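# Move green pen from blue plate to white plate

## Task

Carry the green pen off the blue plate and set it down on the white plate, then finish with neither gripper, arm nor wrist camera cable in contact with the pen.

## Robot and tools

Robot: two arms, left_arm and right_arm, each with a parallel two-finger gripper. Scene frame: origin at table-top height midway between the nominal bases, +x out over the table, +y toward left_arm, +z up. Calibrated bases in the scene frame: left_arm at (-0.015, +0.340, 0) with quat_wxyz (+1.000, 0, 0, -0.004); right_arm at (+0.046, -0.370, 0) with quat_wxyz (+1.000, 0, 0, +0.015). Both bases are level, so +z in each base frame is up. Hand positions, quaternions, targets and wrist-camera poses are given in that arm's own base frame; fixed cameras and the table use the scene frame. To reach a scene point with an arm, subtract its base offset (the small yaw is nearly negligible). Reported poses may be off by a few centimetres, more at long reach.

Gripper geometry: the fingers point along the gripper's +z axis and separate along its y axis. end_effector_position is the point between the pads, roughly 1 cm short of the fingertips.

The 16-number row, used by every moving call: left_arm x, y, z, qw, qx, qy, qz, opening, then the same eight for right_arm. Positions are absolute, in metres, in that arm's base frame; the quaternion is absolute, w first. Opening runs from -1 (closed) to +1 (fully open, 0.093 m); it is a command, so 0 means half-open, not 'unchanged'. Always send all 16, even if one arm is idle. An idle arm should get its last reported pose and its present opening again in every call; reuse the exact quaternion you want held rather than the drifting measured one.

execute_actions(actions, cameras): actions is a list of actions; each action is a list of up to 15 rows, each row lasting one 1/30 s step, and the last row is held for any remaining of the 15 steps. Every target must lie within 0.6 m of the gripper's current position along each of the gripper's own axes, or the action is rejected for both arms; a malformed list or a failing first action rejects the whole call. An empty list just reports state and images. cameras chooses images: omitted, null or ["all"] gives all four; [] gives none; an unknown name voids the call.

move(target, speed, blend, opening_speed, blocking, cameras): drives each gripper in a straight line from its current Hand target to an absolute pose. target is one 16-number row or a list of up to 15 rows (waypoints), with no 0.6 m check. speed is the path's top speed in m/s (0.002 to 2.9, default 0.25; rotation up to twice that in rad/s), one value or one per waypoint. blend (metres) rounds corners at intermediate waypoints; 0 stops at each. opening_speed (at least 0.2 per second on the -1..+1 scale) makes finger changes gradual. Openings in the first row start at once; openings in later rows are applied only after everything arrives and settles there. Paths last at least 0.5 s and are cut at 10 s. There is no collision avoidance; keep paths away from each arm's own base. blocking=false returns after about 0.5 s while the move continues; a new move replaces it. The result adds a 'move:' line: done, off_target, moving, held or fault, plus limits (paced = pose clipped, held = steps withheld). Done means within 10 mm and 2 degrees; it does not show contact.

wait(seconds 0 to 10, cameras): lets time pass while arms keep their last command. stop(cameras): brakes a running move. zoom_image(camera, region=[x0, y0, x1, y1]): enlarges part of the latest image of cam_head_left, cam_head_right, cam_left_wrist or cam_right_wrist (each 672x504, origin top-left, region at most 504x504). finished_scene(scene): ends the scene with its number; irreversible, so confirm the pen rests on the white plate and nothing touches it first.

Results: per arm, end_effector_position and end_effector_quat_wxyz, Hand target (where the arm is actually being sent, possibly short of your command), Tool commands, grip_measured, Joint positions (last entry is finger gap in metres, floored at zero), joint velocities ('within noise' means still), joint torques (offset, noisy; first three wrap at ±28 N m). Orientation commands are clipped to 40 degrees from the measured one per step, so large turns take several actions. Arms can sag, tilt or fall short; check pose after each move and correct.

Grip scale: pads meet near -0.94; an object of width w mm reads about -0.94 + 0.0208*w. Readings may sit up to 0.02 high. For a firm hold command about 0.24 below the width reading (a thin round pen may need lower, e.g. -1); keep sending it while carrying. Release by sending well above the width reading. grip_measured below -0.94 does not prove a thin pen is held; check cameras. Squeeze is about 50-65 N per pad.

Avoid: dropping or releasing the pen while moving, fast contacts and pressing past contact, knocking the pen or plates off the table, gripper-to-gripper or arm-to-arm collisions (can end the scene), closing on the other arm's fingers, and long stretched holds that heat motors (MOTOR HOT at 75 °C, fold and lockout at 90 °C). Loose objects may occasionally be nudged by outside pushes; recheck before finishing.

Each tool is called after "Request:" by a JSON object that holds its "method" and its "body", one argument or row to a line.

## Session

Request:
{"method": "execute_actions", "body": {
  "actions": []
}}

Scene clock: 0.00 s.
left_arm: end_effector_position=(+0.3778, +0.0433, +0.0662) grip_measured=+1.000 end_effector_quat_wxyz=(+0.538, -0.102, +0.832, +0.092) | right_arm: end_effector_position=(+0.3883, -0.0296, +0.0658) grip_measured=+1.000 end_effector_quat_wxyz=(+0.518, +0.069, +0.847, -0.101)
Joint positions: left_arm=[-0.004 1.596 0.356 0.807 -0.27 -0.075 0.093] | right_arm=[0.046 1.599 0.425 0.694 0.285 0.036 0.093]
Joint velocities: within noise
Joint torques (N m): no reading
Motor temperatures (°C): left_arm=[26 28 30 30 26 28 26] | right_arm=[27 30 26 26 26 27 27]
Heat: left arm: 30 °C; right arm: 30 °C.
Hand target: left_arm +0.3805, +0.0433, +0.0712; +0.544, -0.103, +0.828, +0.092 | right_arm +0.3904, -0.0295, +0.0699; +0.523, +0.070, +0.844, -0.100
Tool commands: left_gripper/opening=+1.0 right_gripper/opening=+1.0

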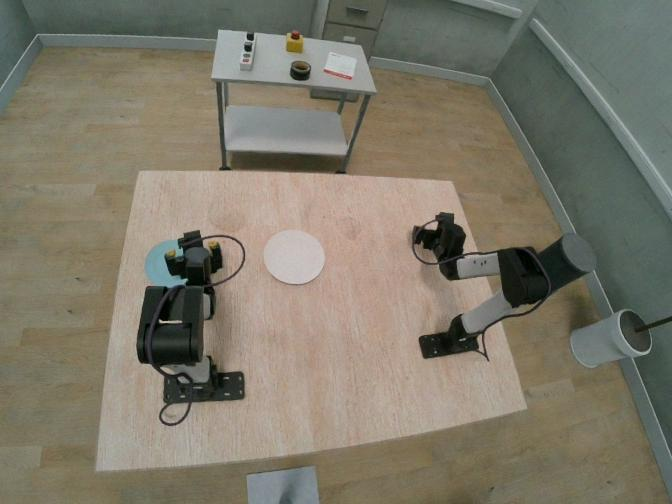

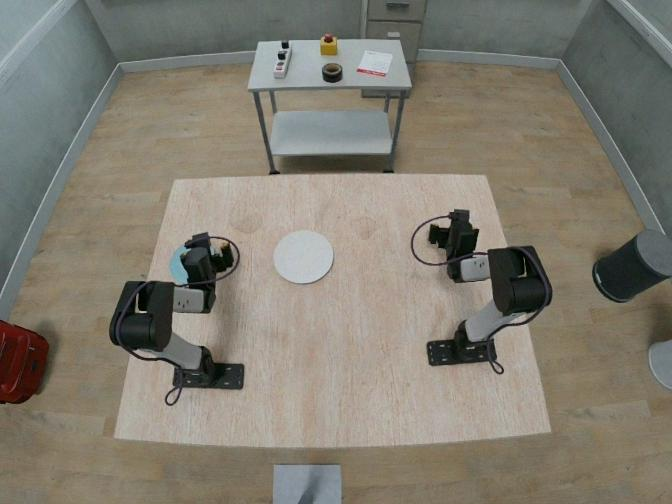

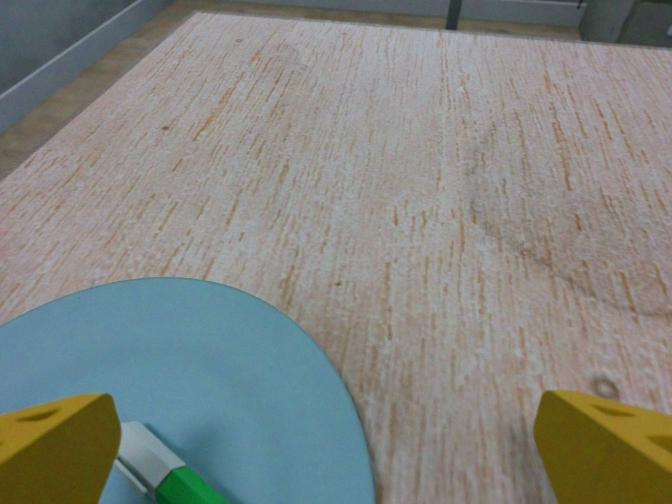

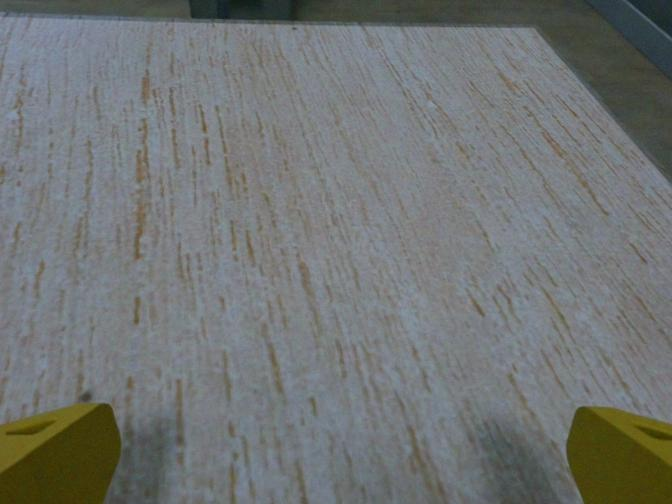

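Request:
{"method": "move", "body": {
  "target": [0.27, 0.06, 0.26, 0.26, 0, 0.966, 0, 1, 0.3883, -0.0296, 0.0658, 0.518, 0.069, 0.847, -0.101, 1],
  "speed": 0.3
}}

Scene clock: 13.77 s.
left_arm: end_effector_position=(+0.2695, +0.0625, +0.2505) grip_measured=+1.000 end_effector_quat_wxyz=(+0.256, -0.013, +0.966, +0.007) | right_arm: end_effector_position=(+0.3883, -0.0296, +0.0658) grip_measured=+1.000 end_effector_quat_wxyz=(+0.518, +0.069, +0.847, -0.101)
Joint positions: left_arm=[0.308 1.216 1.386 -1.237 0.132 0.247 0.093] | right_arm=[0.046 1.599 0.425 0.694 0.285 0.036 0.093]
Joint velocities: within noise
Joint torques (N m): left_arm=[0.69 -2.07 11 1.25 0.35 0.19] | right_arm=[0.25 -5.55 4.77 2.62 0.02 0.08]
Motor temperatures (°C): left_arm=[26 29 31 33 26 28 26] | right_arm=[27 31 27 30 26 27 27]
Heat: left arm: 33 °C; right arm: 31 °C.
Hand target: left_arm +0.2690, +0.0613, +0.2606; +0.261, -0.007, +0.965, +0.002 | right_arm +0.3883, -0.0296, +0.0658; +0.518, +0.069, +0.847, -0.101
Off the commanded pose: left_arm 0.010 m, 2 deg | right_arm 0.000 m, 0 deg.
move: done

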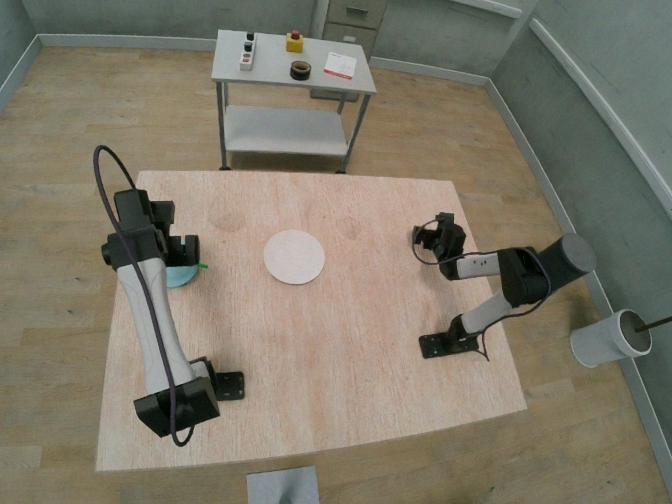

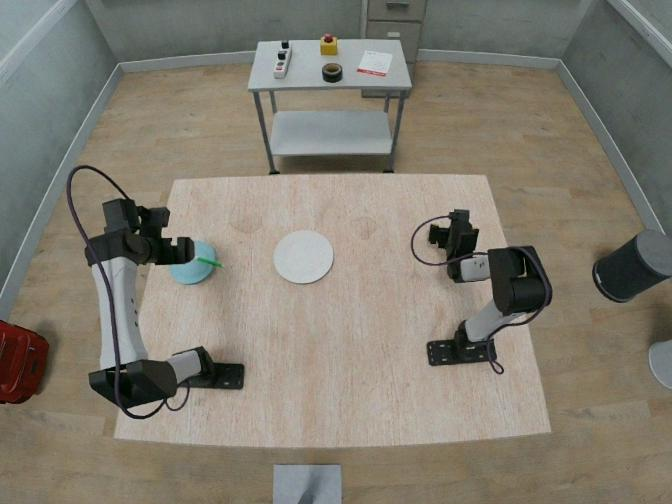

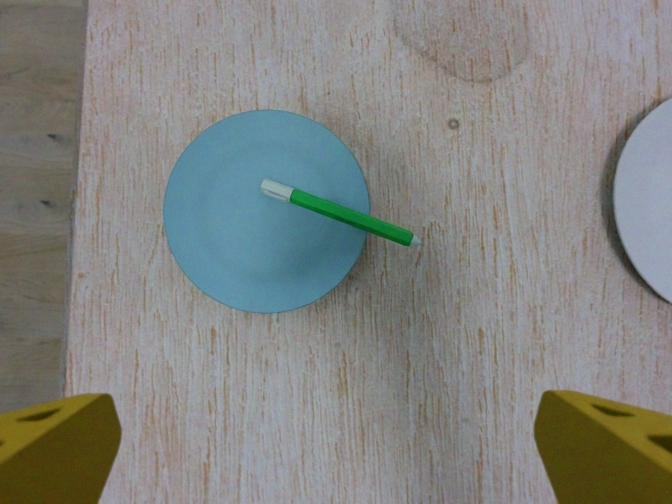

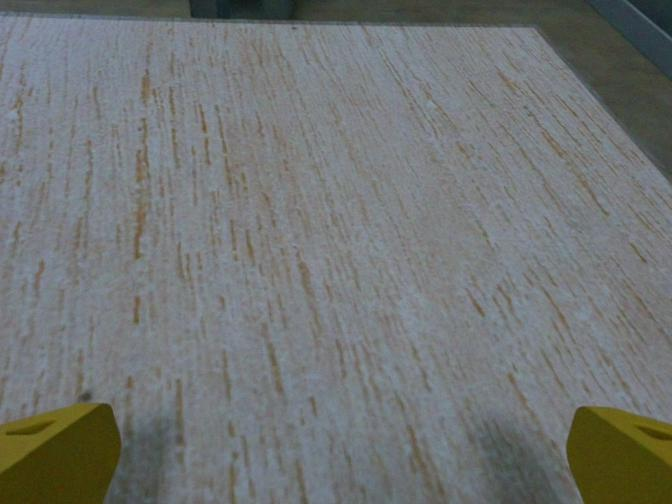

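Request:
{"method": "move", "body": {
  "target": [0.30, 0.055, 0.17, 0, -0.574, 0.819, 0, 1, 0.3883, -0.0296, 0.0658, 0.518, 0.069, 0.847, -0.101, 1],
  "speed": 0.4
}}

Scene clock: 62.70 s.
left_arm: end_effector_position=(+0.2941, +0.0538, +0.1642) grip_measured=+1.000 end_effector_quat_wxyz=(-0.004, -0.561, +0.827, +0.005) | right_arm: end_effector_position=(+0.3883, -0.0296, +0.0658) grip_measured=+1.000 end_effector_quat_wxyz=(+0.518, +0.069, +0.847, -0.101)
Joint positions: left_arm=[0.177 1.691 1.574 -1.466 -0.006 -1.015 0.093] | right_arm=[0.046 1.599 0.425 0.694 0.285 0.036 0.093]
Joint velocities: within noise
Joint torques (N m): left_arm=[0.2 -4.96 10.18 0.28 0.13 -0.14] | right_arm=[0.21 -5.57 4.77 2.62 0.01 0.08]
Motor temperatures (°C): left_arm=[26 29 37 32 26 28 26] | right_arm=[27 32 29 35 26 27 27]
Heat: left arm: 37 °C; right arm: 35 °C.
Hand target: left_arm +0.3000, +0.0533, +0.1707; -0.001, -0.569, +0.822, -0.004 | right_arm +0.3883, -0.0296, +0.0658; +0.518, +0.069, +0.847, -0.101
Off the commanded pose: left_arm 0.008 m, 2 deg | right_arm 0.000 m, 0 deg.
move: done

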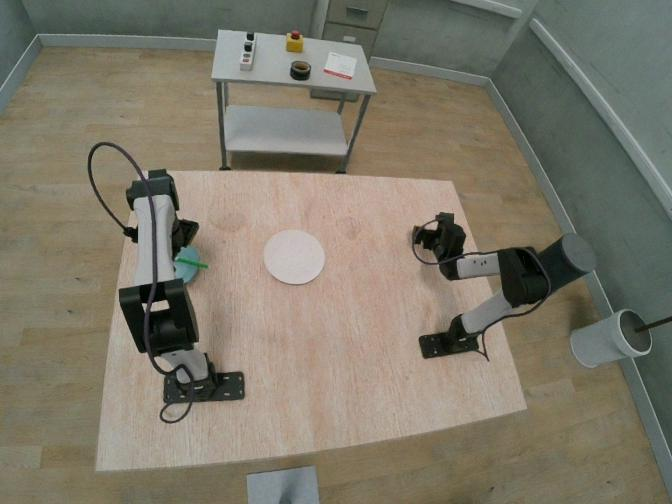

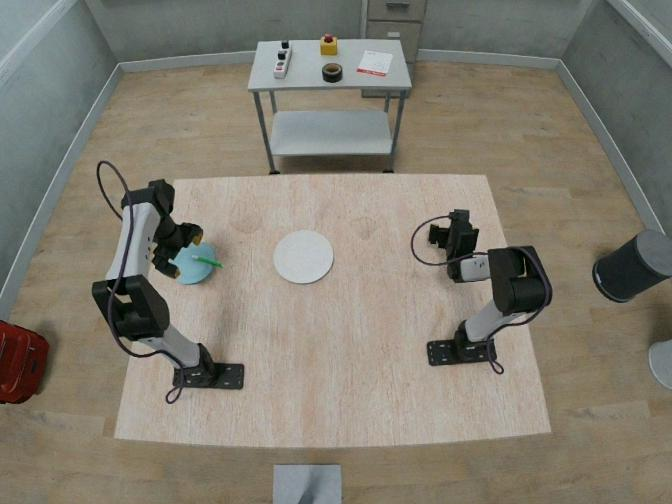

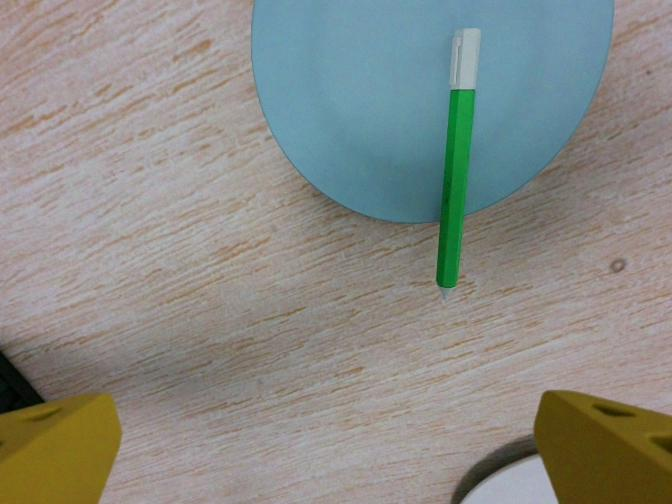

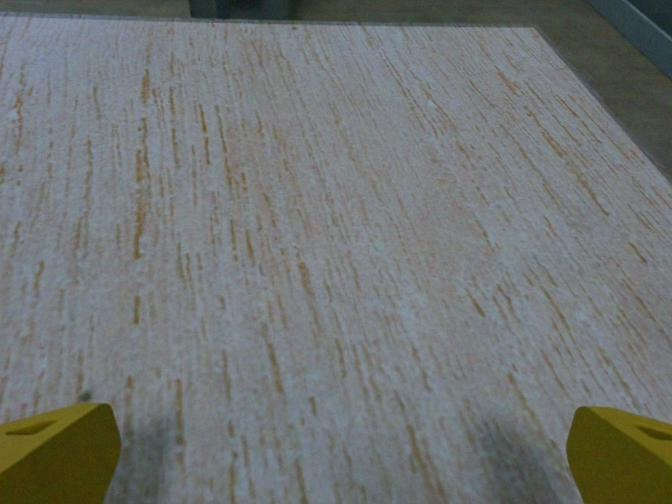

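Request:
{"method": "move", "body": {
  "target": [0.352, 0.053, 0.116, 0, -0.545, 0.839, 0, 1, 0.3883, -0.0296, 0.0658, 0.518, 0.069, 0.847, -0.101, 1],
  "speed": 0.25,
  "cameras": ["cam_head_right", "cam_left_wrist"]
}}

Scene clock: 85.30 s.
left_arm: end_effector_position=(+0.3375, +0.0542, +0.1098) grip_measured=+1.000 end_effector_quat_wxyz=(-0.019, -0.552, +0.833, +0.012) | right_arm: end_effector_position=(+0.3883, -0.0296, +0.0658) grip_measured=+1.000 end_effector_quat_wxyz=(+0.518, +0.069, +0.847, -0.101)
Joint positions: left_arm=[0.156 1.882 1.591 -1.325 -0.006 -1.015 0.093] | right_arm=[0.046 1.599 0.425 0.694 0.285 0.036 0.093]
Joint velocities: within noise
Joint torques (N m): left_arm=[-0.69 -6.64 10.06 0.51 0.03 0.17] | right_arm=[0.21 -5.55 4.75 2.61 0.01 0.08]
Motor temperatures (°C): left_arm=[26 30 39 31 26 28 26] | right_arm=[27 33 29 36 26 27 27]
Heat: left arm: 39 °C; right arm: 36 °C.
Hand target: left_arm +0.3514, +0.0530, +0.1163; +0.000, -0.545, +0.839, +0.000 | right_arm +0.3883, -0.0296, +0.0658; +0.518, +0.069, +0.847, -0.101
Off the commanded pose: left_arm 0.016 m, 3 deg | right_arm 0.000 m, 0 deg.
move: off_target (left_arm)
Images, in order (width x height): cam_head_right 672x504, cam_left_wrist 672x504.

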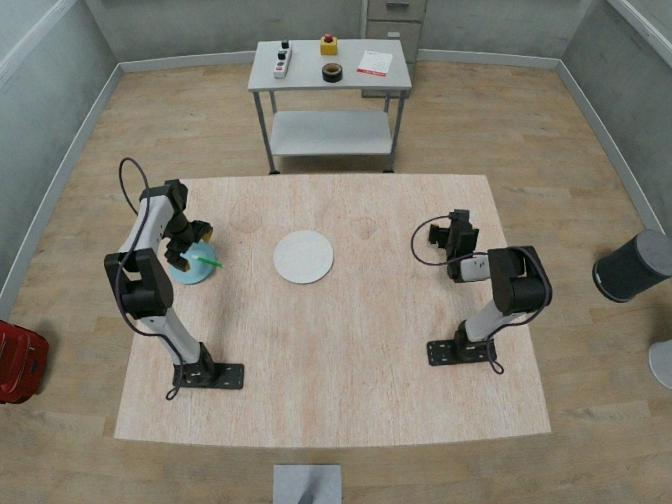

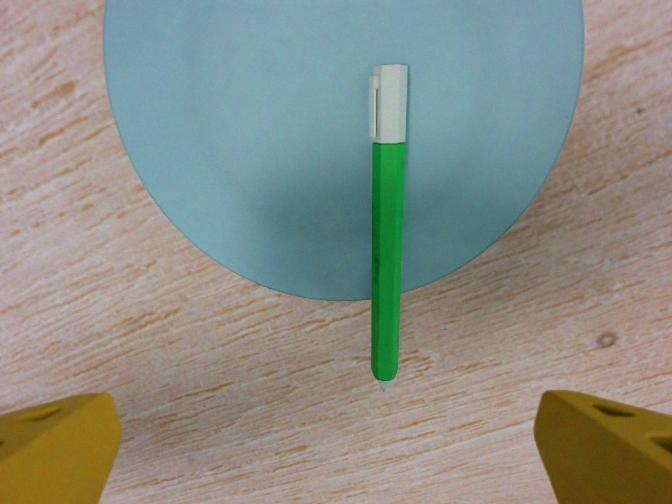

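Request:
{"method": "move", "body": {
  "target": [0.378, 0.060, 0.068, 0, -0.563, 0.826, 0, 1, 0.3883, -0.0296, 0.0658, 0.518, 0.069, 0.847, -0.101, 1],
  "speed": 0.25,
  "cameras": ["cam_head_right", "cam_left_wrist"]
}}

Scene clock: 119.90 s.
left_arm: end_effector_position=(+0.3683, +0.0590, +0.0671) grip_measured=+1.000 end_effector_quat_wxyz=(-0.011, -0.556, +0.831, +0.009) | right_arm: end_effector_position=(+0.3883, -0.0296, +0.0658) grip_measured=+1.000 end_effector_quat_wxyz=(+0.518, +0.069, +0.847, -0.101)
Joint positions: left_arm=[0.156 2.005 1.591 -1.184 -0.006 -1.024 0.093] | right_arm=[0.046 1.599 0.425 0.694 0.285 0.036 0.093]
Joint velocities: within noise
Joint torques (N m): left_arm=[0.08 -7.35 8.39 0.56 0.03 -0.15] | right_arm=[0.2 -5.59 4.77 2.62 0.01 0.08]
Motor temperatures (°C): left_arm=[26 33 40 31 26 28 26] | right_arm=[27 33 30 38 26 27 27]
Heat: left arm: 40 °C; right arm: 38 °C.
Hand target: left_arm +0.3777, +0.0600, +0.0680; +0.000, -0.564, +0.826, +0.000 | right_arm +0.3883, -0.0296, +0.0658; +0.518, +0.069, +0.847, -0.101
Off the commanded pose: left_arm 0.010 m, 2 deg | right_arm 0.000 m, 0 deg.
move: done
Images, in order (width x height): cam_head_right 672x504, cam_left_wrist 672x504.

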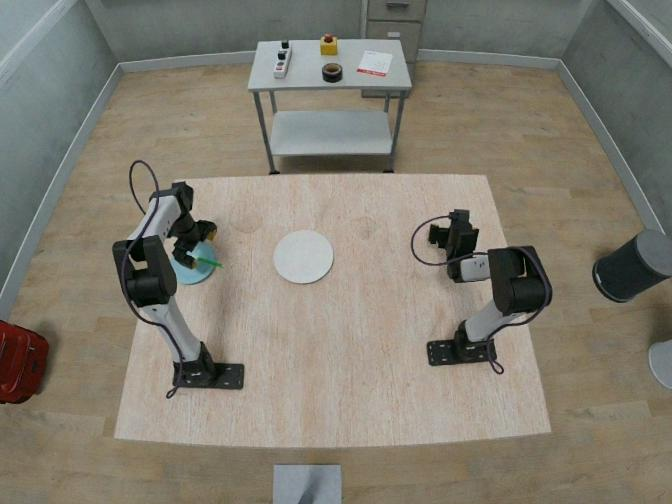

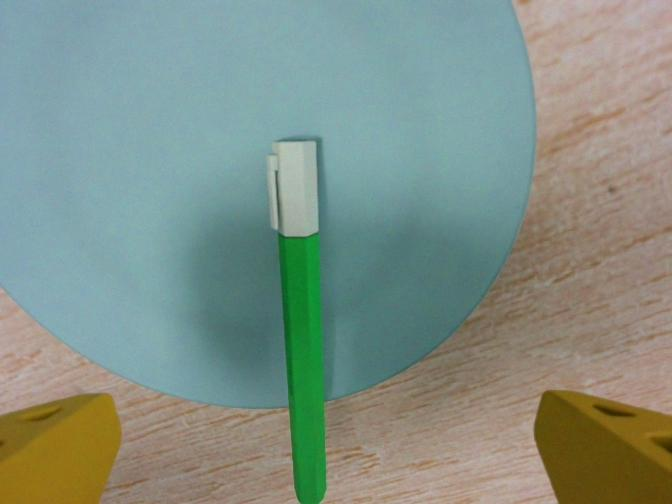

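Request:
{"method": "move", "body": {
  "target": [0.374, 0.069, 0.043, 0, -0.563, 0.826, 0, 1, 0.3883, -0.0296, 0.0658, 0.518, 0.069, 0.847, -0.101, 1],
  "speed": 0.2,
  "cameras": ["cam_head_right", "cam_left_wrist"]
}}

Scene clock: 133.10 s.
left_arm: end_effector_position=(+0.3770, +0.0676, +0.0541) grip_measured=+1.000 end_effector_quat_wxyz=(+0.009, -0.564, +0.826, -0.001) | right_arm: end_effector_position=(+0.3883, -0.0296, +0.0658) grip_measured=+1.000 end_effector_quat_wxyz=(+0.518, +0.069, +0.847, -0.101)
Joint positions: left_arm=[0.175 2.012 1.549 -1.09 -0.006 -1.024 0.093] | right_arm=[0.046 1.599 0.425 0.694 0.285 0.036 0.093]
Joint velocities: within noise
Joint torques (N m): left_arm=[0.64 -7.12 4.71 0.68 0.04 0.14] | right_arm=[0.23 -5.56 4.77 2.63 0.01 0.08]
Motor temperatures (°C): left_arm=[26 34 39 31 26 28 26] | right_arm=[27 33 30 38 26 27 27]
Heat: left arm: 39 °C; right arm: 38 °C.
Hand target: left_arm +0.3738, +0.0688, +0.0432; +0.000, -0.563, +0.826, +0.000 | right_arm +0.3883, -0.0296, +0.0658; +0.518, +0.069, +0.847, -0.101
Off the commanded pose: left_arm 0.012 m, 1 deg | right_arm 0.000 m, 0 deg.
move: off_target (left_arm)
Images, in order (width x height): cam_head_right 672x504, cam_left_wrist 672x504.

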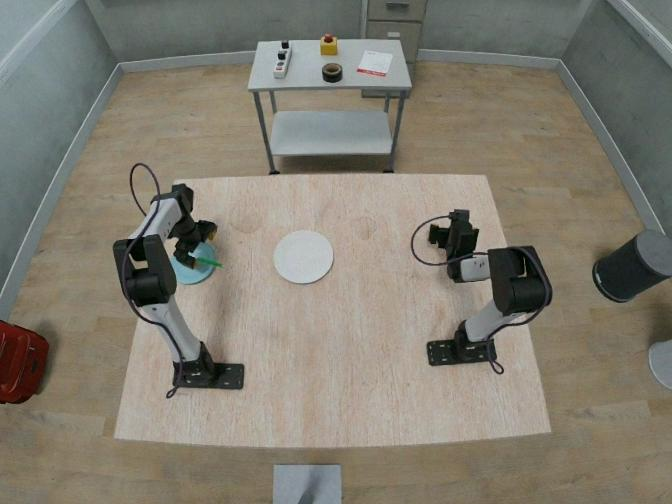

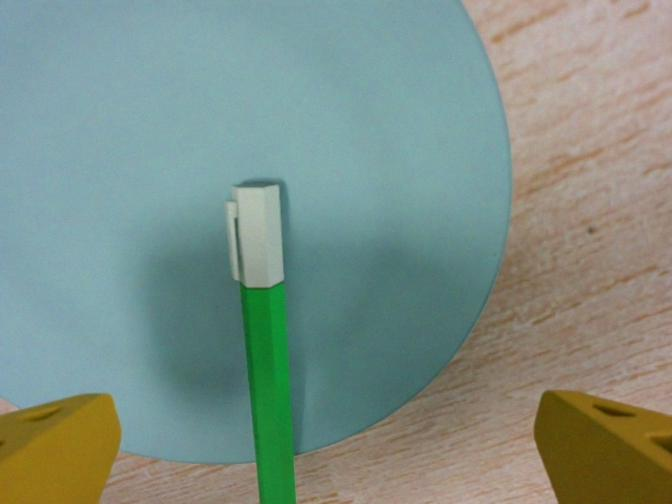

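Request:
{"method": "move", "body": {
  "target": [0.360, 0.072, 0.03, 0, -0.563, 0.826, 0, 1, 0.3883, -0.0296, 0.0658, 0.518, 0.069, 0.847, -0.101, 1],
  "speed": 0.2,
  "cameras": ["cam_head_left", "cam_left_wrist"]
}}

Scene clock: 143.57 s.
left_arm: end_effector_position=(+0.3623, +0.0693, +0.0304) grip_measured=+1.000 end_effector_quat_wxyz=(-0.006, -0.565, +0.825, +0.004) | right_arm: end_effector_position=(+0.3883, -0.0296, +0.0658) grip_measured=+1.000 end_effector_quat_wxyz=(+0.518, +0.069, +0.847, -0.101)
Joint positions: left_arm=[0.188 2.012 1.452 -1.024 -0.003 -1.014 0.093] | right_arm=[0.046 1.599 0.425 0.694 0.285 0.036 0.093]
Joint velocities: within noise
Joint torques (N m): left_arm=[0.83 -9.39 4.08 0.66 0.01 0.18] | right_arm=[0.21 -5.57 4.79 2.62 0.02 0.08]
Motor temperatures (°C): left_arm=[26 34 38 31 26 28 26] | right_arm=[27 33 30 39 26 27 27]
Heat: left arm: 38 °C; right arm: 39 °C.
Hand target: left_arm +0.3603, +0.0719, +0.0300; +0.000, -0.563, +0.826, +0.000 | right_arm +0.3883, -0.0296, +0.0658; +0.518, +0.069, +0.847, -0.101
Off the commanded pose: left_arm 0.004 m, 1 deg | right_arm 0.000 m, 0 deg.
move: done
Images, in order (width x height): cam_head_left 672x504, cam_left_wrist 672x504.

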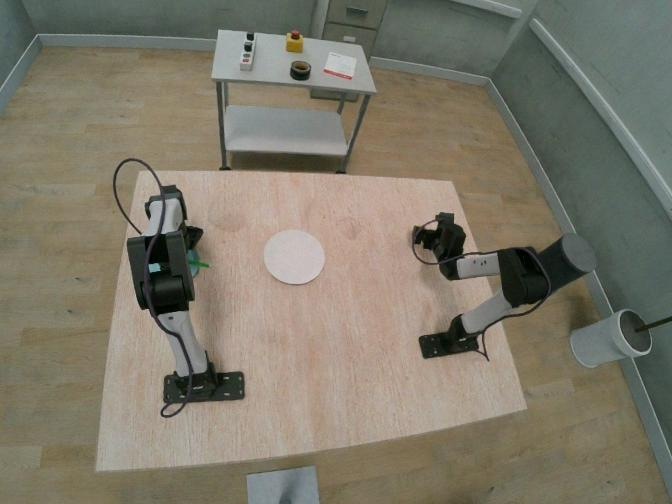

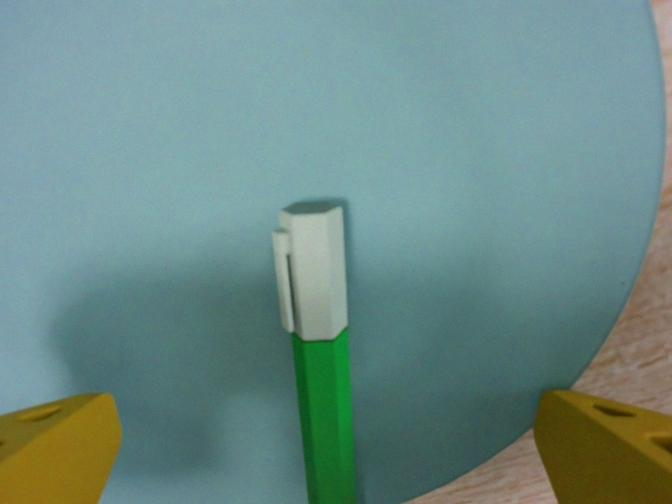

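Request:
{"method": "move", "body": {
  "target": [0.360, 0.072, 0.017, 0, -0.563, 0.826, 0, 1, 0.3883, -0.0296, 0.0658, 0.518, 0.069, 0.847, -0.101, 1],
  "speed": 0.1,
  "cameras": ["cam_left_wrist"]
}}

Scene clock: 154.43 s.
left_arm: end_effector_position=(+0.3631, +0.0695, +0.0256) grip_measured=+1.000 end_effector_quat_wxyz=(-0.001, -0.564, +0.825, +0.002) | right_arm: end_effector_position=(+0.3883, -0.0296, +0.0658) grip_measured=+1.000 end_effector_quat_wxyz=(+0.518, +0.069, +0.847, -0.101)
Joint positions: left_arm=[0.188 2.012 1.431 -0.993 -0.003 -1.012 0.093] | right_arm=[0.046 1.599 0.425 0.694 0.285 0.036 0.093]
Joint velocities: within noise
Joint torques (N m): left_arm=[0.81 -8.13 3.21 0.83 -0.01 0.17] | right_arm=[0.2 -5.56 4.75 2.62 0.01 0.07]
Motor temperatures (°C): left_arm=[26 35 37 31 26 28 26] | right_arm=[27 33 30 39 26 27 27]
Heat: left arm: 37 °C; right arm: 39 °C.
Hand target: left_arm +0.3595, +0.0720, +0.0171; -0.001, -0.563, +0.826, +0.001 | right_arm +0.3883, -0.0296, +0.0658; +0.518, +0.069, +0.847, -0.101
Off the commanded pose: left_arm 0.009 m, 0 deg | right_arm 0.000 m, 0 deg.
move: done
Images, in order (width x height): cam_left_wrist 672x504.

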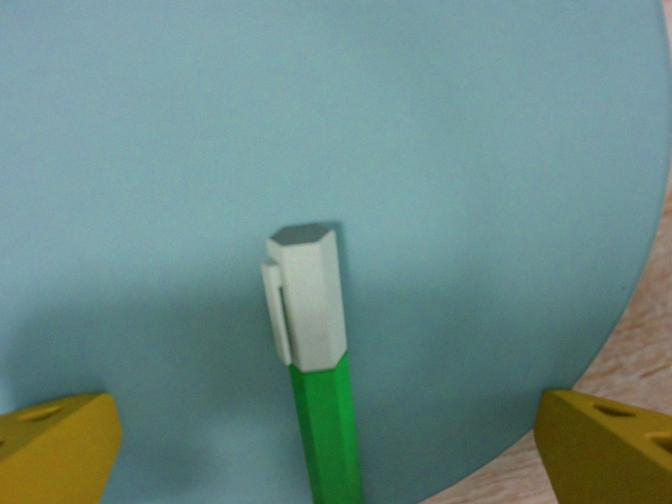

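Request:
{"method": "move", "body": {
  "target": [0.357, 0.072, 0.007, 0, -0.60, 0.80, 0, 1, 0.3883, -0.0296, 0.0658, 0.518, 0.069, 0.847, -0.101, 1],
  "speed": 0.1,
  "cameras": ["cam_left_wrist"]
}}

Scene clock: 165.20 s.
left_arm: end_effector_position=(+0.3631, +0.0690, +0.0248) grip_measured=+1.000 end_effector_quat_wxyz=(+0.008, -0.588, +0.809, -0.004) | right_arm: end_effector_position=(+0.3883, -0.0296, +0.0658) grip_measured=+1.000 end_effector_quat_wxyz=(+0.518, +0.069, +0.847, -0.101)
Joint positions: left_arm=[0.188 1.995 1.402 -0.961 0 -1.069 0.093] | right_arm=[0.046 1.599 0.425 0.694 0.285 0.036 0.093]
Joint velocities: within noise
Joint torques (N m): left_arm=[0.94 -6.5 2.52 0.96 -0.03 -0.19] | right_arm=[0.23 -5.59 4.77 2.62 0.02 0.08]
Motor temperatures (°C): left_arm=[26 35 35 31 26 28 26] | right_arm=[27 33 30 40 26 27 27]
Heat: left arm: 35 °C; right arm: 40 °C.
Hand target: left_arm +0.3565, +0.0716, +0.0077; -0.001, -0.599, +0.800, +0.000 | right_arm +0.3883, -0.0296, +0.0658; +0.518, +0.069, +0.847, -0.101
Off the commanded pose: left_arm 0.019 m, 2 deg | right_arm 0.000 m, 0 deg.
move: off_target (left_arm)
Images, in order (width x height): cam_left_wrist 672x504.

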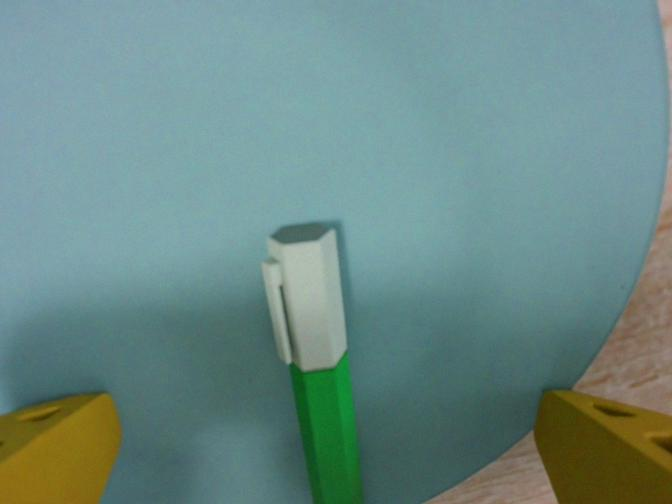

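Request:
{"method": "move", "body": {
  "target": [
    [0.360, 0.071, 0.028, 0, -0.60, 0.80, 0, 1, 0.3883, -0.0296, 0.0658, 0.518, 0.069, 0.847, -0.101, 1],
    [0.360, 0.071, 0.028, 0, -0.60, 0.80, 0, -0.93, 0.3883, -0.0296, 0.0658, 0.518, 0.069, 0.847, -0.101, 1]
  ],
  "speed": 0.1,
  "opening_speed": 1.2,
  "cameras": ["cam_left_wrist", "cam_head_left"]
}}

Scene clock: 179.43 s.
left_arm: end_effector_position=(+0.3595, +0.0680, +0.0258) grip_measured=-0.885 end_effector_quat_wxyz=(+0.001, -0.591, +0.806, -0.001) | right_arm: end_effector_position=(+0.3883, -0.0296, +0.0658) grip_measured=+1.000 end_effector_quat_wxyz=(+0.518, +0.069, +0.847, -0.101)
Joint positions: left_arm=[0.188 1.993 1.404 -0.98 0.001 -1.078 0.003] | right_arm=[0.046 1.599 0.425 0.694 0.285 0.036 0.093]
Joint velocities: within noise
Joint torques (N m): left_arm=[0.59 -7.76 7.57 0.31 -0.07 -0.13] | right_arm=[0.21 -5.6 4.77 2.63 0.01 0.08]
Motor temperatures (°C): left_arm=[26 36 35 31 26 28 26] | right_arm=[27 33 30 40 26 27 27]
Heat: left arm: 36 °C; right arm: 40 °C.
Hand target: left_arm +0.3599, +0.0711, +0.0280; +0.000, -0.600, +0.800, +0.000 | right_arm +0.3883, -0.0296, +0.0658; +0.518, +0.069, +0.847, -0.101
Off the commanded pose: left_arm 0.004 m, 1 deg | right_arm 0.000 m, 0 deg.
move: done
Images, in order (width x height): cam_head_left 672x504, cam_left_wrist 672x504.

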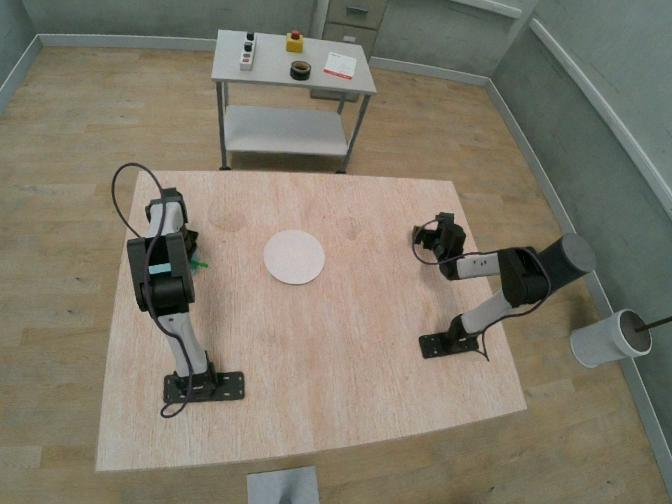

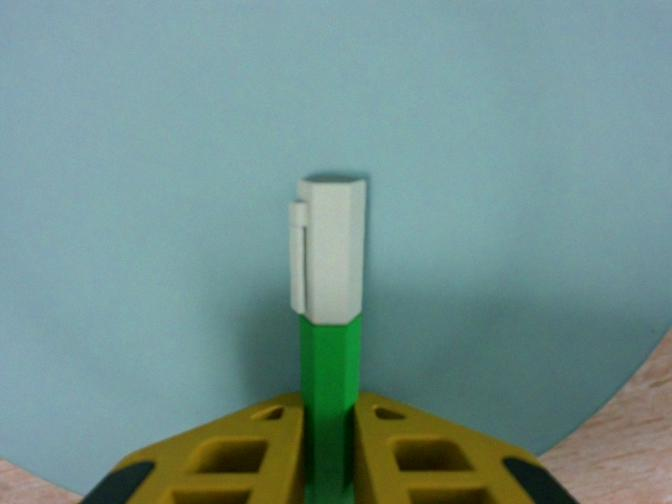

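Request:
{"method": "move", "body": {
  "target": [
    [0.360, 0.071, 0.11, 0, -0.59, 0.807, 0, -0.93, 0.3883, -0.0296, 0.0658, 0.518, 0.069, 0.847, -0.101, 1],
    [0.378, -0.225, 0.11, 0, -0.301, 0.954, 0, -0.93, 0.3883, -0.0296, 0.0658, 0.518, 0.069, 0.847, -0.101, 1]
  ],
  "speed": [0.15, 0.3],
  "blend": 0.03
}}

Scene clock: 198.60 s.
left_arm: end_effector_position=(+0.3712, -0.2244, +0.1083) grip_measured=-0.894 end_effector_quat_wxyz=(-0.004, -0.294, +0.956, +0.003) | right_arm: end_effector_position=(+0.3883, -0.0296, +0.0658) grip_measured=+1.000 end_effector_quat_wxyz=(+0.518, +0.069, +0.847, -0.101)
Joint positions: left_arm=[-0.543 2.25 2.137 -1.467 0.001 -1.139 0.002] | right_arm=[0.046 1.599 0.425 0.694 0.285 0.036 0.093]
Joint velocities: within noise
Joint torques (N m): left_arm=[0.58 -8.27 10.22 0.28 -0.09 -0.08] | right_arm=[0.24 -5.59 4.81 2.62 0.02 0.08]
Motor temperatures (°C): left_arm=[26 38 35 31 26 28 27] | right_arm=[27 33 30 41 26 27 27]
Heat: left arm: 38 °C; right arm: 41 °C.
Hand target: left_arm +0.3774, -0.2239, +0.1099; +0.000, -0.301, +0.954, +0.002 | right_arm +0.3883, -0.0296, +0.0658; +0.518, +0.069, +0.847, -0.101
Off the commanded pose: left_arm 0.007 m, 1 deg | right_arm 0.000 m, 0 deg.
move: done

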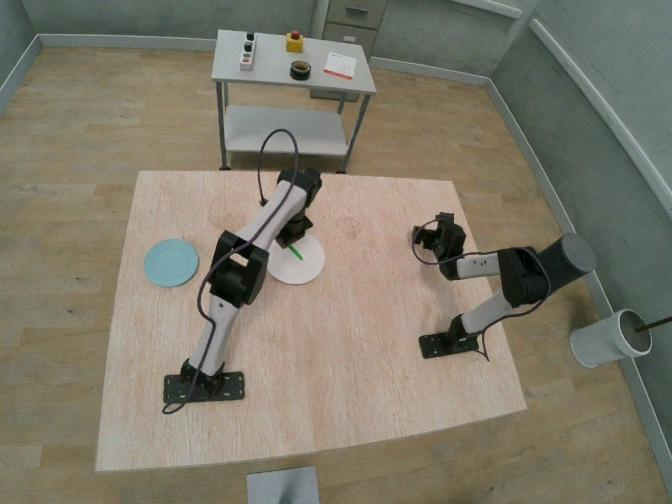

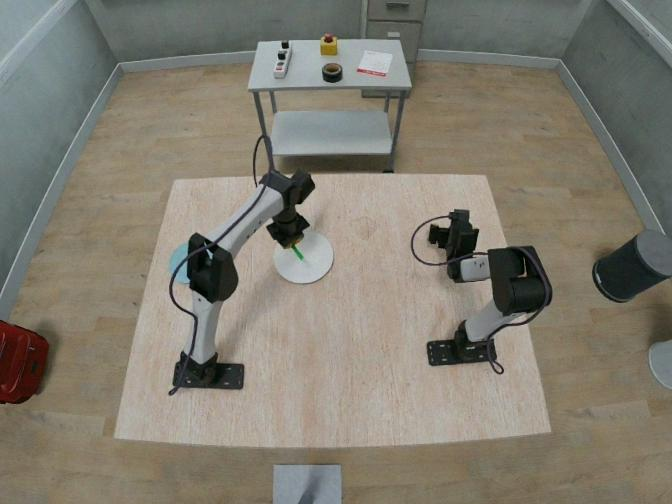

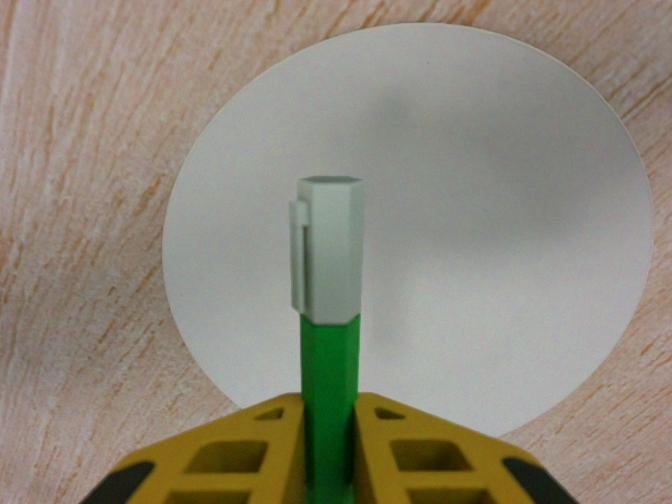

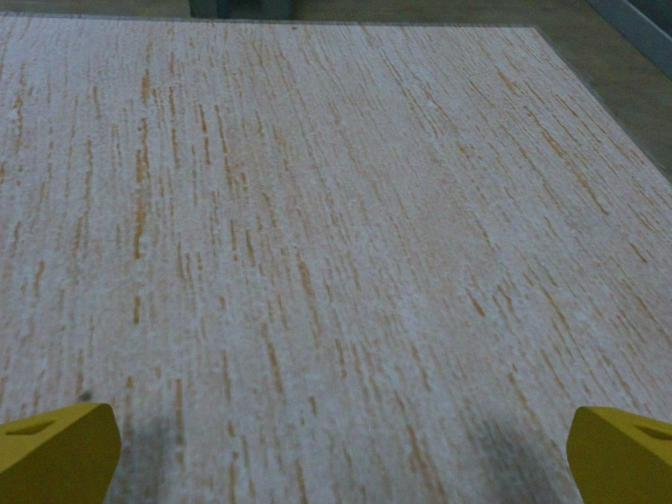

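Request:
{"method": "move", "body": {
  "target": [0.401, -0.243, 0.047, 0, -0.301, 0.954, 0, -0.93, 0.3883, -0.0296, 0.0658, 0.518, 0.069, 0.847, -0.101, 1],
  "speed": 0.2,
  "cameras": ["cam_head_right", "cam_left_wrist"]
}}

Scene clock: 207.07 s.
left_arm: end_effector_position=(+0.3923, -0.2372, +0.0448) grip_measured=-0.894 end_effector_quat_wxyz=(-0.011, -0.294, +0.956, +0.012) | right_arm: end_effector_position=(+0.3883, -0.0296, +0.0658) grip_measured=+1.000 end_effector_quat_wxyz=(+0.518, +0.069, +0.847, -0.101)
Joint positions: left_arm=[-0.543 2.398 2.137 -1.343 0.001 -1.139 0.002] | right_arm=[0.046 1.599 0.425 0.694 0.285 0.036 0.093]
Joint velocities: within noise
Joint torques (N m): left_arm=[-0.2 -9.85 9.22 0.52 -0.06 -0.15] | right_arm=[0.2 -5.57 4.77 2.62 0.01 0.07]
Motor temperatures (°C): left_arm=[26 39 36 31 26 28 27] | right_arm=[27 33 30 41 26 27 27]
Heat: left arm: 39 °C; right arm: 41 °C.
Hand target: left_arm +0.4008, -0.2429, +0.0473; +0.000, -0.301, +0.954, +0.000 | right_arm +0.3883, -0.0296, +0.0658; +0.518, +0.069, +0.847, -0.101
Off the commanded pose: left_arm 0.011 m, 2 deg | right_arm 0.000 m, 0 deg.
move: off_target (left_arm)
Images, in order (width x height): cam_head_right 672x504, cam_left_wrist 672x504.

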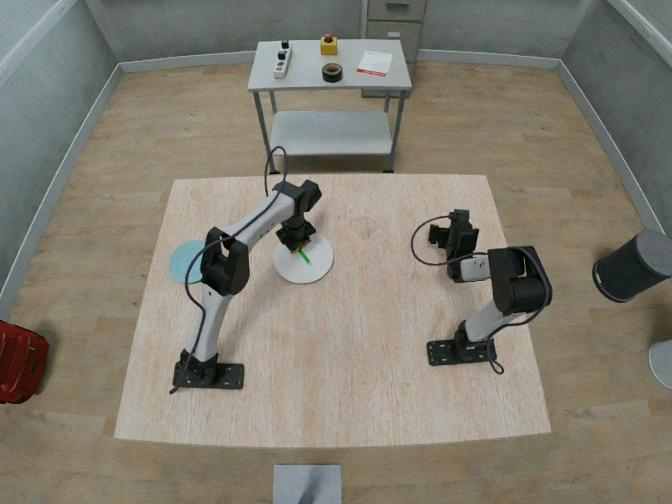

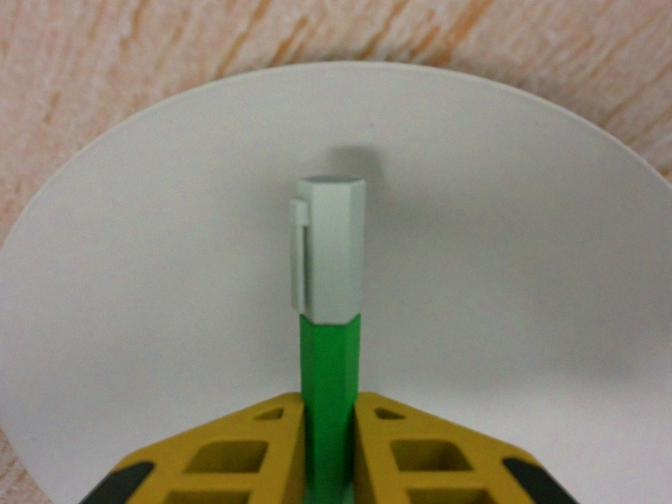

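Request:
{"method": "move", "body": {
  "target": [0.398, -0.242, 0.030, 0, -0.301, 0.954, 0, -0.93, 0.3883, -0.0296, 0.0658, 0.518, 0.069, 0.847, -0.101, 1],
  "speed": 0.1,
  "cameras": ["cam_left_wrist"]
}}

Scene clock: 214.87 s.
left_arm: end_effector_position=(+0.4001, -0.2419, +0.0362) grip_measured=-0.894 end_effector_quat_wxyz=(+0.001, -0.295, +0.955, -0.002) | right_arm: end_effector_position=(+0.3883, -0.0296, +0.0658) grip_measured=+1.000 end_effector_quat_wxyz=(+0.518, +0.069, +0.847, -0.101)
Joint positions: left_arm=[-0.543 2.398 2.104 -1.271 0.001 -1.142 0.002] | right_arm=[0.046 1.599 0.425 0.694 0.285 0.036 0.093]
Joint velocities: within noise
Joint torques (N m): left_arm=[-0.36 -10.65 4.7 0.61 -0.06 -0.15] | right_arm=[0.23 -5.56 4.77 2.62 0.01 0.08]
Motor temperatures (°C): left_arm=[26 40 37 31 26 28 27] | right_arm=[27 33 30 42 26 27 27]
Heat: left arm: 40 °C; right arm: 42 °C.
Hand target: left_arm +0.3979, -0.2419, +0.0300; +0.000, -0.301, +0.954, +0.000 | right_arm +0.3883, -0.0296, +0.0658; +0.518, +0.069, +0.847, -0.101
Off the commanded pose: left_arm 0.007 m, 1 deg | right_arm 0.000 m, 0 deg.
move: done
Images, in order (width x height): cam_left_wrist 672x504.

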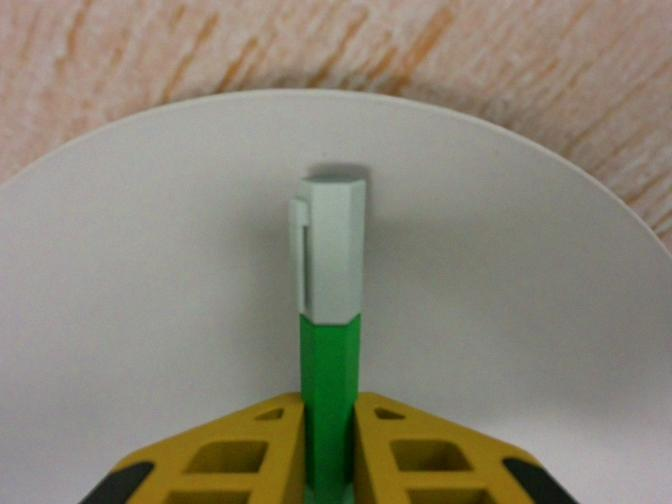

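Request:
{"method": "move", "body": {
  "target": [0.387, -0.237, 0.023, 0, -0.301, 0.954, 0, -0.93, 0.3883, -0.0296, 0.0658, 0.518, 0.069, 0.847, -0.101, 1],
  "speed": 0.1,
  "cameras": ["cam_left_wrist"]
}}

Scene clock: 221.40 s.
left_arm: end_effector_position=(+0.3966, -0.2375, +0.0271) grip_measured=-0.894 end_effector_quat_wxyz=(+0.011, -0.296, +0.955, -0.004) | right_arm: end_effector_position=(+0.3883, -0.0296, +0.0658) grip_measured=+1.000 end_effector_quat_wxyz=(+0.518, +0.069, +0.847, -0.101)
Joint positions: left_arm=[-0.544 2.357 1.995 -1.188 -0.011 -1.144 0.002] | right_arm=[0.046 1.599 0.425 0.694 0.285 0.036 0.093]
Joint velocities: within noise
Joint torques (N m): left_arm=[-0.58 -11.41 3.51 0.52 -0.06 -0.15] | right_arm=[0.2 -5.59 4.77 2.62 0.02 0.09]
Motor temperatures (°C): left_arm=[26 42 36 31 26 28 27] | right_arm=[27 33 30 42 26 27 27]
Heat: left arm: 42 °C; right arm: 42 °C.
Hand target: left_arm +0.3882, -0.2352, +0.0230; +0.004, -0.301, +0.954, +0.004 | right_arm +0.3883, -0.0296, +0.0658; +0.518, +0.069, +0.847, -0.101
Off the commanded pose: left_arm 0.010 m, 1 deg | right_arm 0.000 m, 0 deg.
move: done
Images, in order (width x height): cam_left_wrist 672x504.

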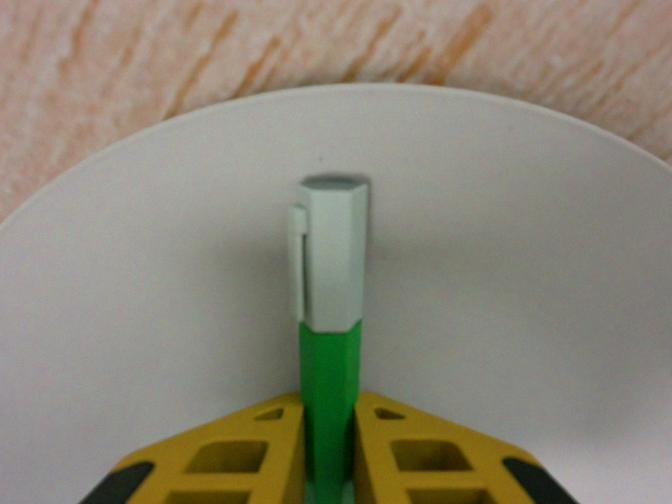

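Request:
{"method": "move", "body": {
  "target": [
    [0.388, -0.236, 0.026, 0, -0.301, 0.954, 0, -0.93, 0.3883, -0.0296, 0.0658, 0.518, 0.069, 0.847, -0.101, 1],
    [0.388, -0.236, 0.026, 0, -0.301, 0.954, 0, 0.2, 0.3883, -0.0296, 0.0658, 0.518, 0.069, 0.847, -0.101, 1],
    [0.385, -0.234, 0.13, 0, -0.301, 0.954, 0, 0.2, 0.3883, -0.0296, 0.0658, 0.518, 0.069, 0.847, -0.101, 1]
  ],
  "speed": [0.1, 0.1, 0.2],
  "opening_speed": 0.8,
  "cameras": ["cam_head_left", "cam_head_right", "cam_left_wrist"]
}}

Scene clock: 233.90 s.
left_arm: end_effector_position=(+0.3837, -0.2325, +0.1113) grip_measured=+0.197 end_effector_quat_wxyz=(-0.006, -0.296, +0.955, +0.004) | right_arm: end_effector_position=(+0.3883, -0.0296, +0.0658) grip_measured=+1.000 end_effector_quat_wxyz=(+0.518, +0.069, +0.847, -0.101)
Joint positions: left_arm=[-0.544 2.349 2.317 -1.553 0.003 -1.144 0.055] | right_arm=[0.046 1.599 0.425 0.694 0.285 0.036 0.093]
Joint velocities: within noise
Joint torques (N m): left_arm=[-0.28 -12.38 8.8 0.26 0.08 -0.12] | right_arm=[0.21 -5.6 4.78 2.62 0.02 0.07]
Motor temperatures (°C): left_arm=[26 45 36 31 26 28 27] | right_arm=[27 33 30 42 26 27 27]
Heat: left arm: 45 °C; right arm: 42 °C.
Hand target: left_arm +0.3833, -0.2355, +0.1295; +0.003, -0.300, +0.954, -0.014 | right_arm +0.3883, -0.0296, +0.0658; +0.518, +0.069, +0.847, -0.101
Off the commanded pose: left_arm 0.019 m, 1 deg | right_arm 0.000 m, 0 deg.
joint sent to its limit (left arm) — joint 4 (wrist pitch), lower limit. The joint targets still meet the commanded pose.
move: off_target (left_arm)
Images, in order (width x height): cam_head_left 672x504, cam_head_right 672x504, cam_left_wrist 672x504.

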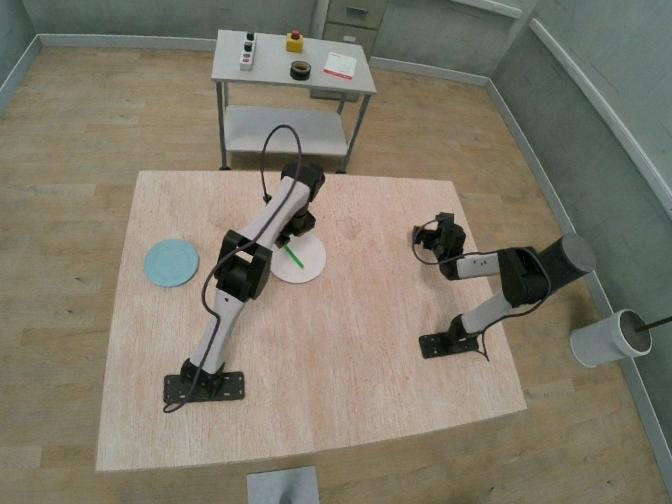

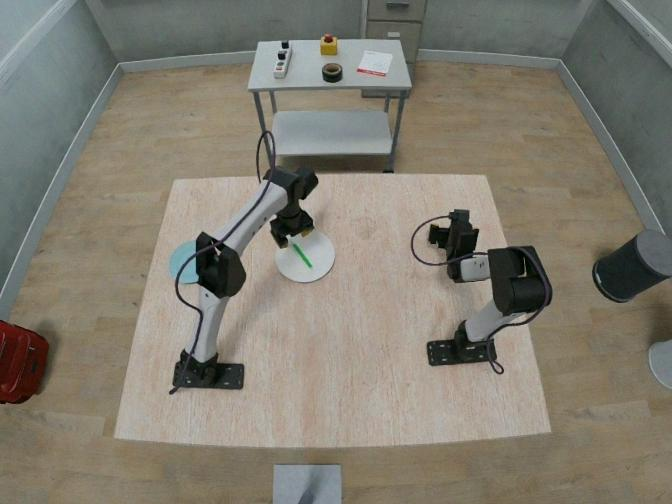

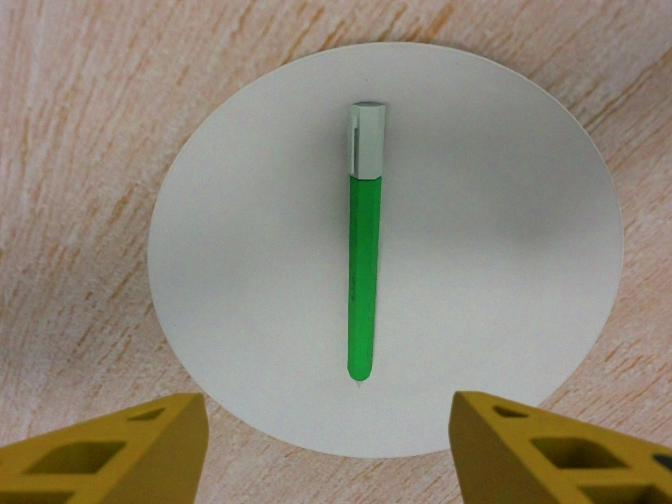

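Pen rests fully on the white plate, untouched.

Request:
{"method": "finished_scene", "body": {
  "scene": 1
}}

The scene is finished: the task was done.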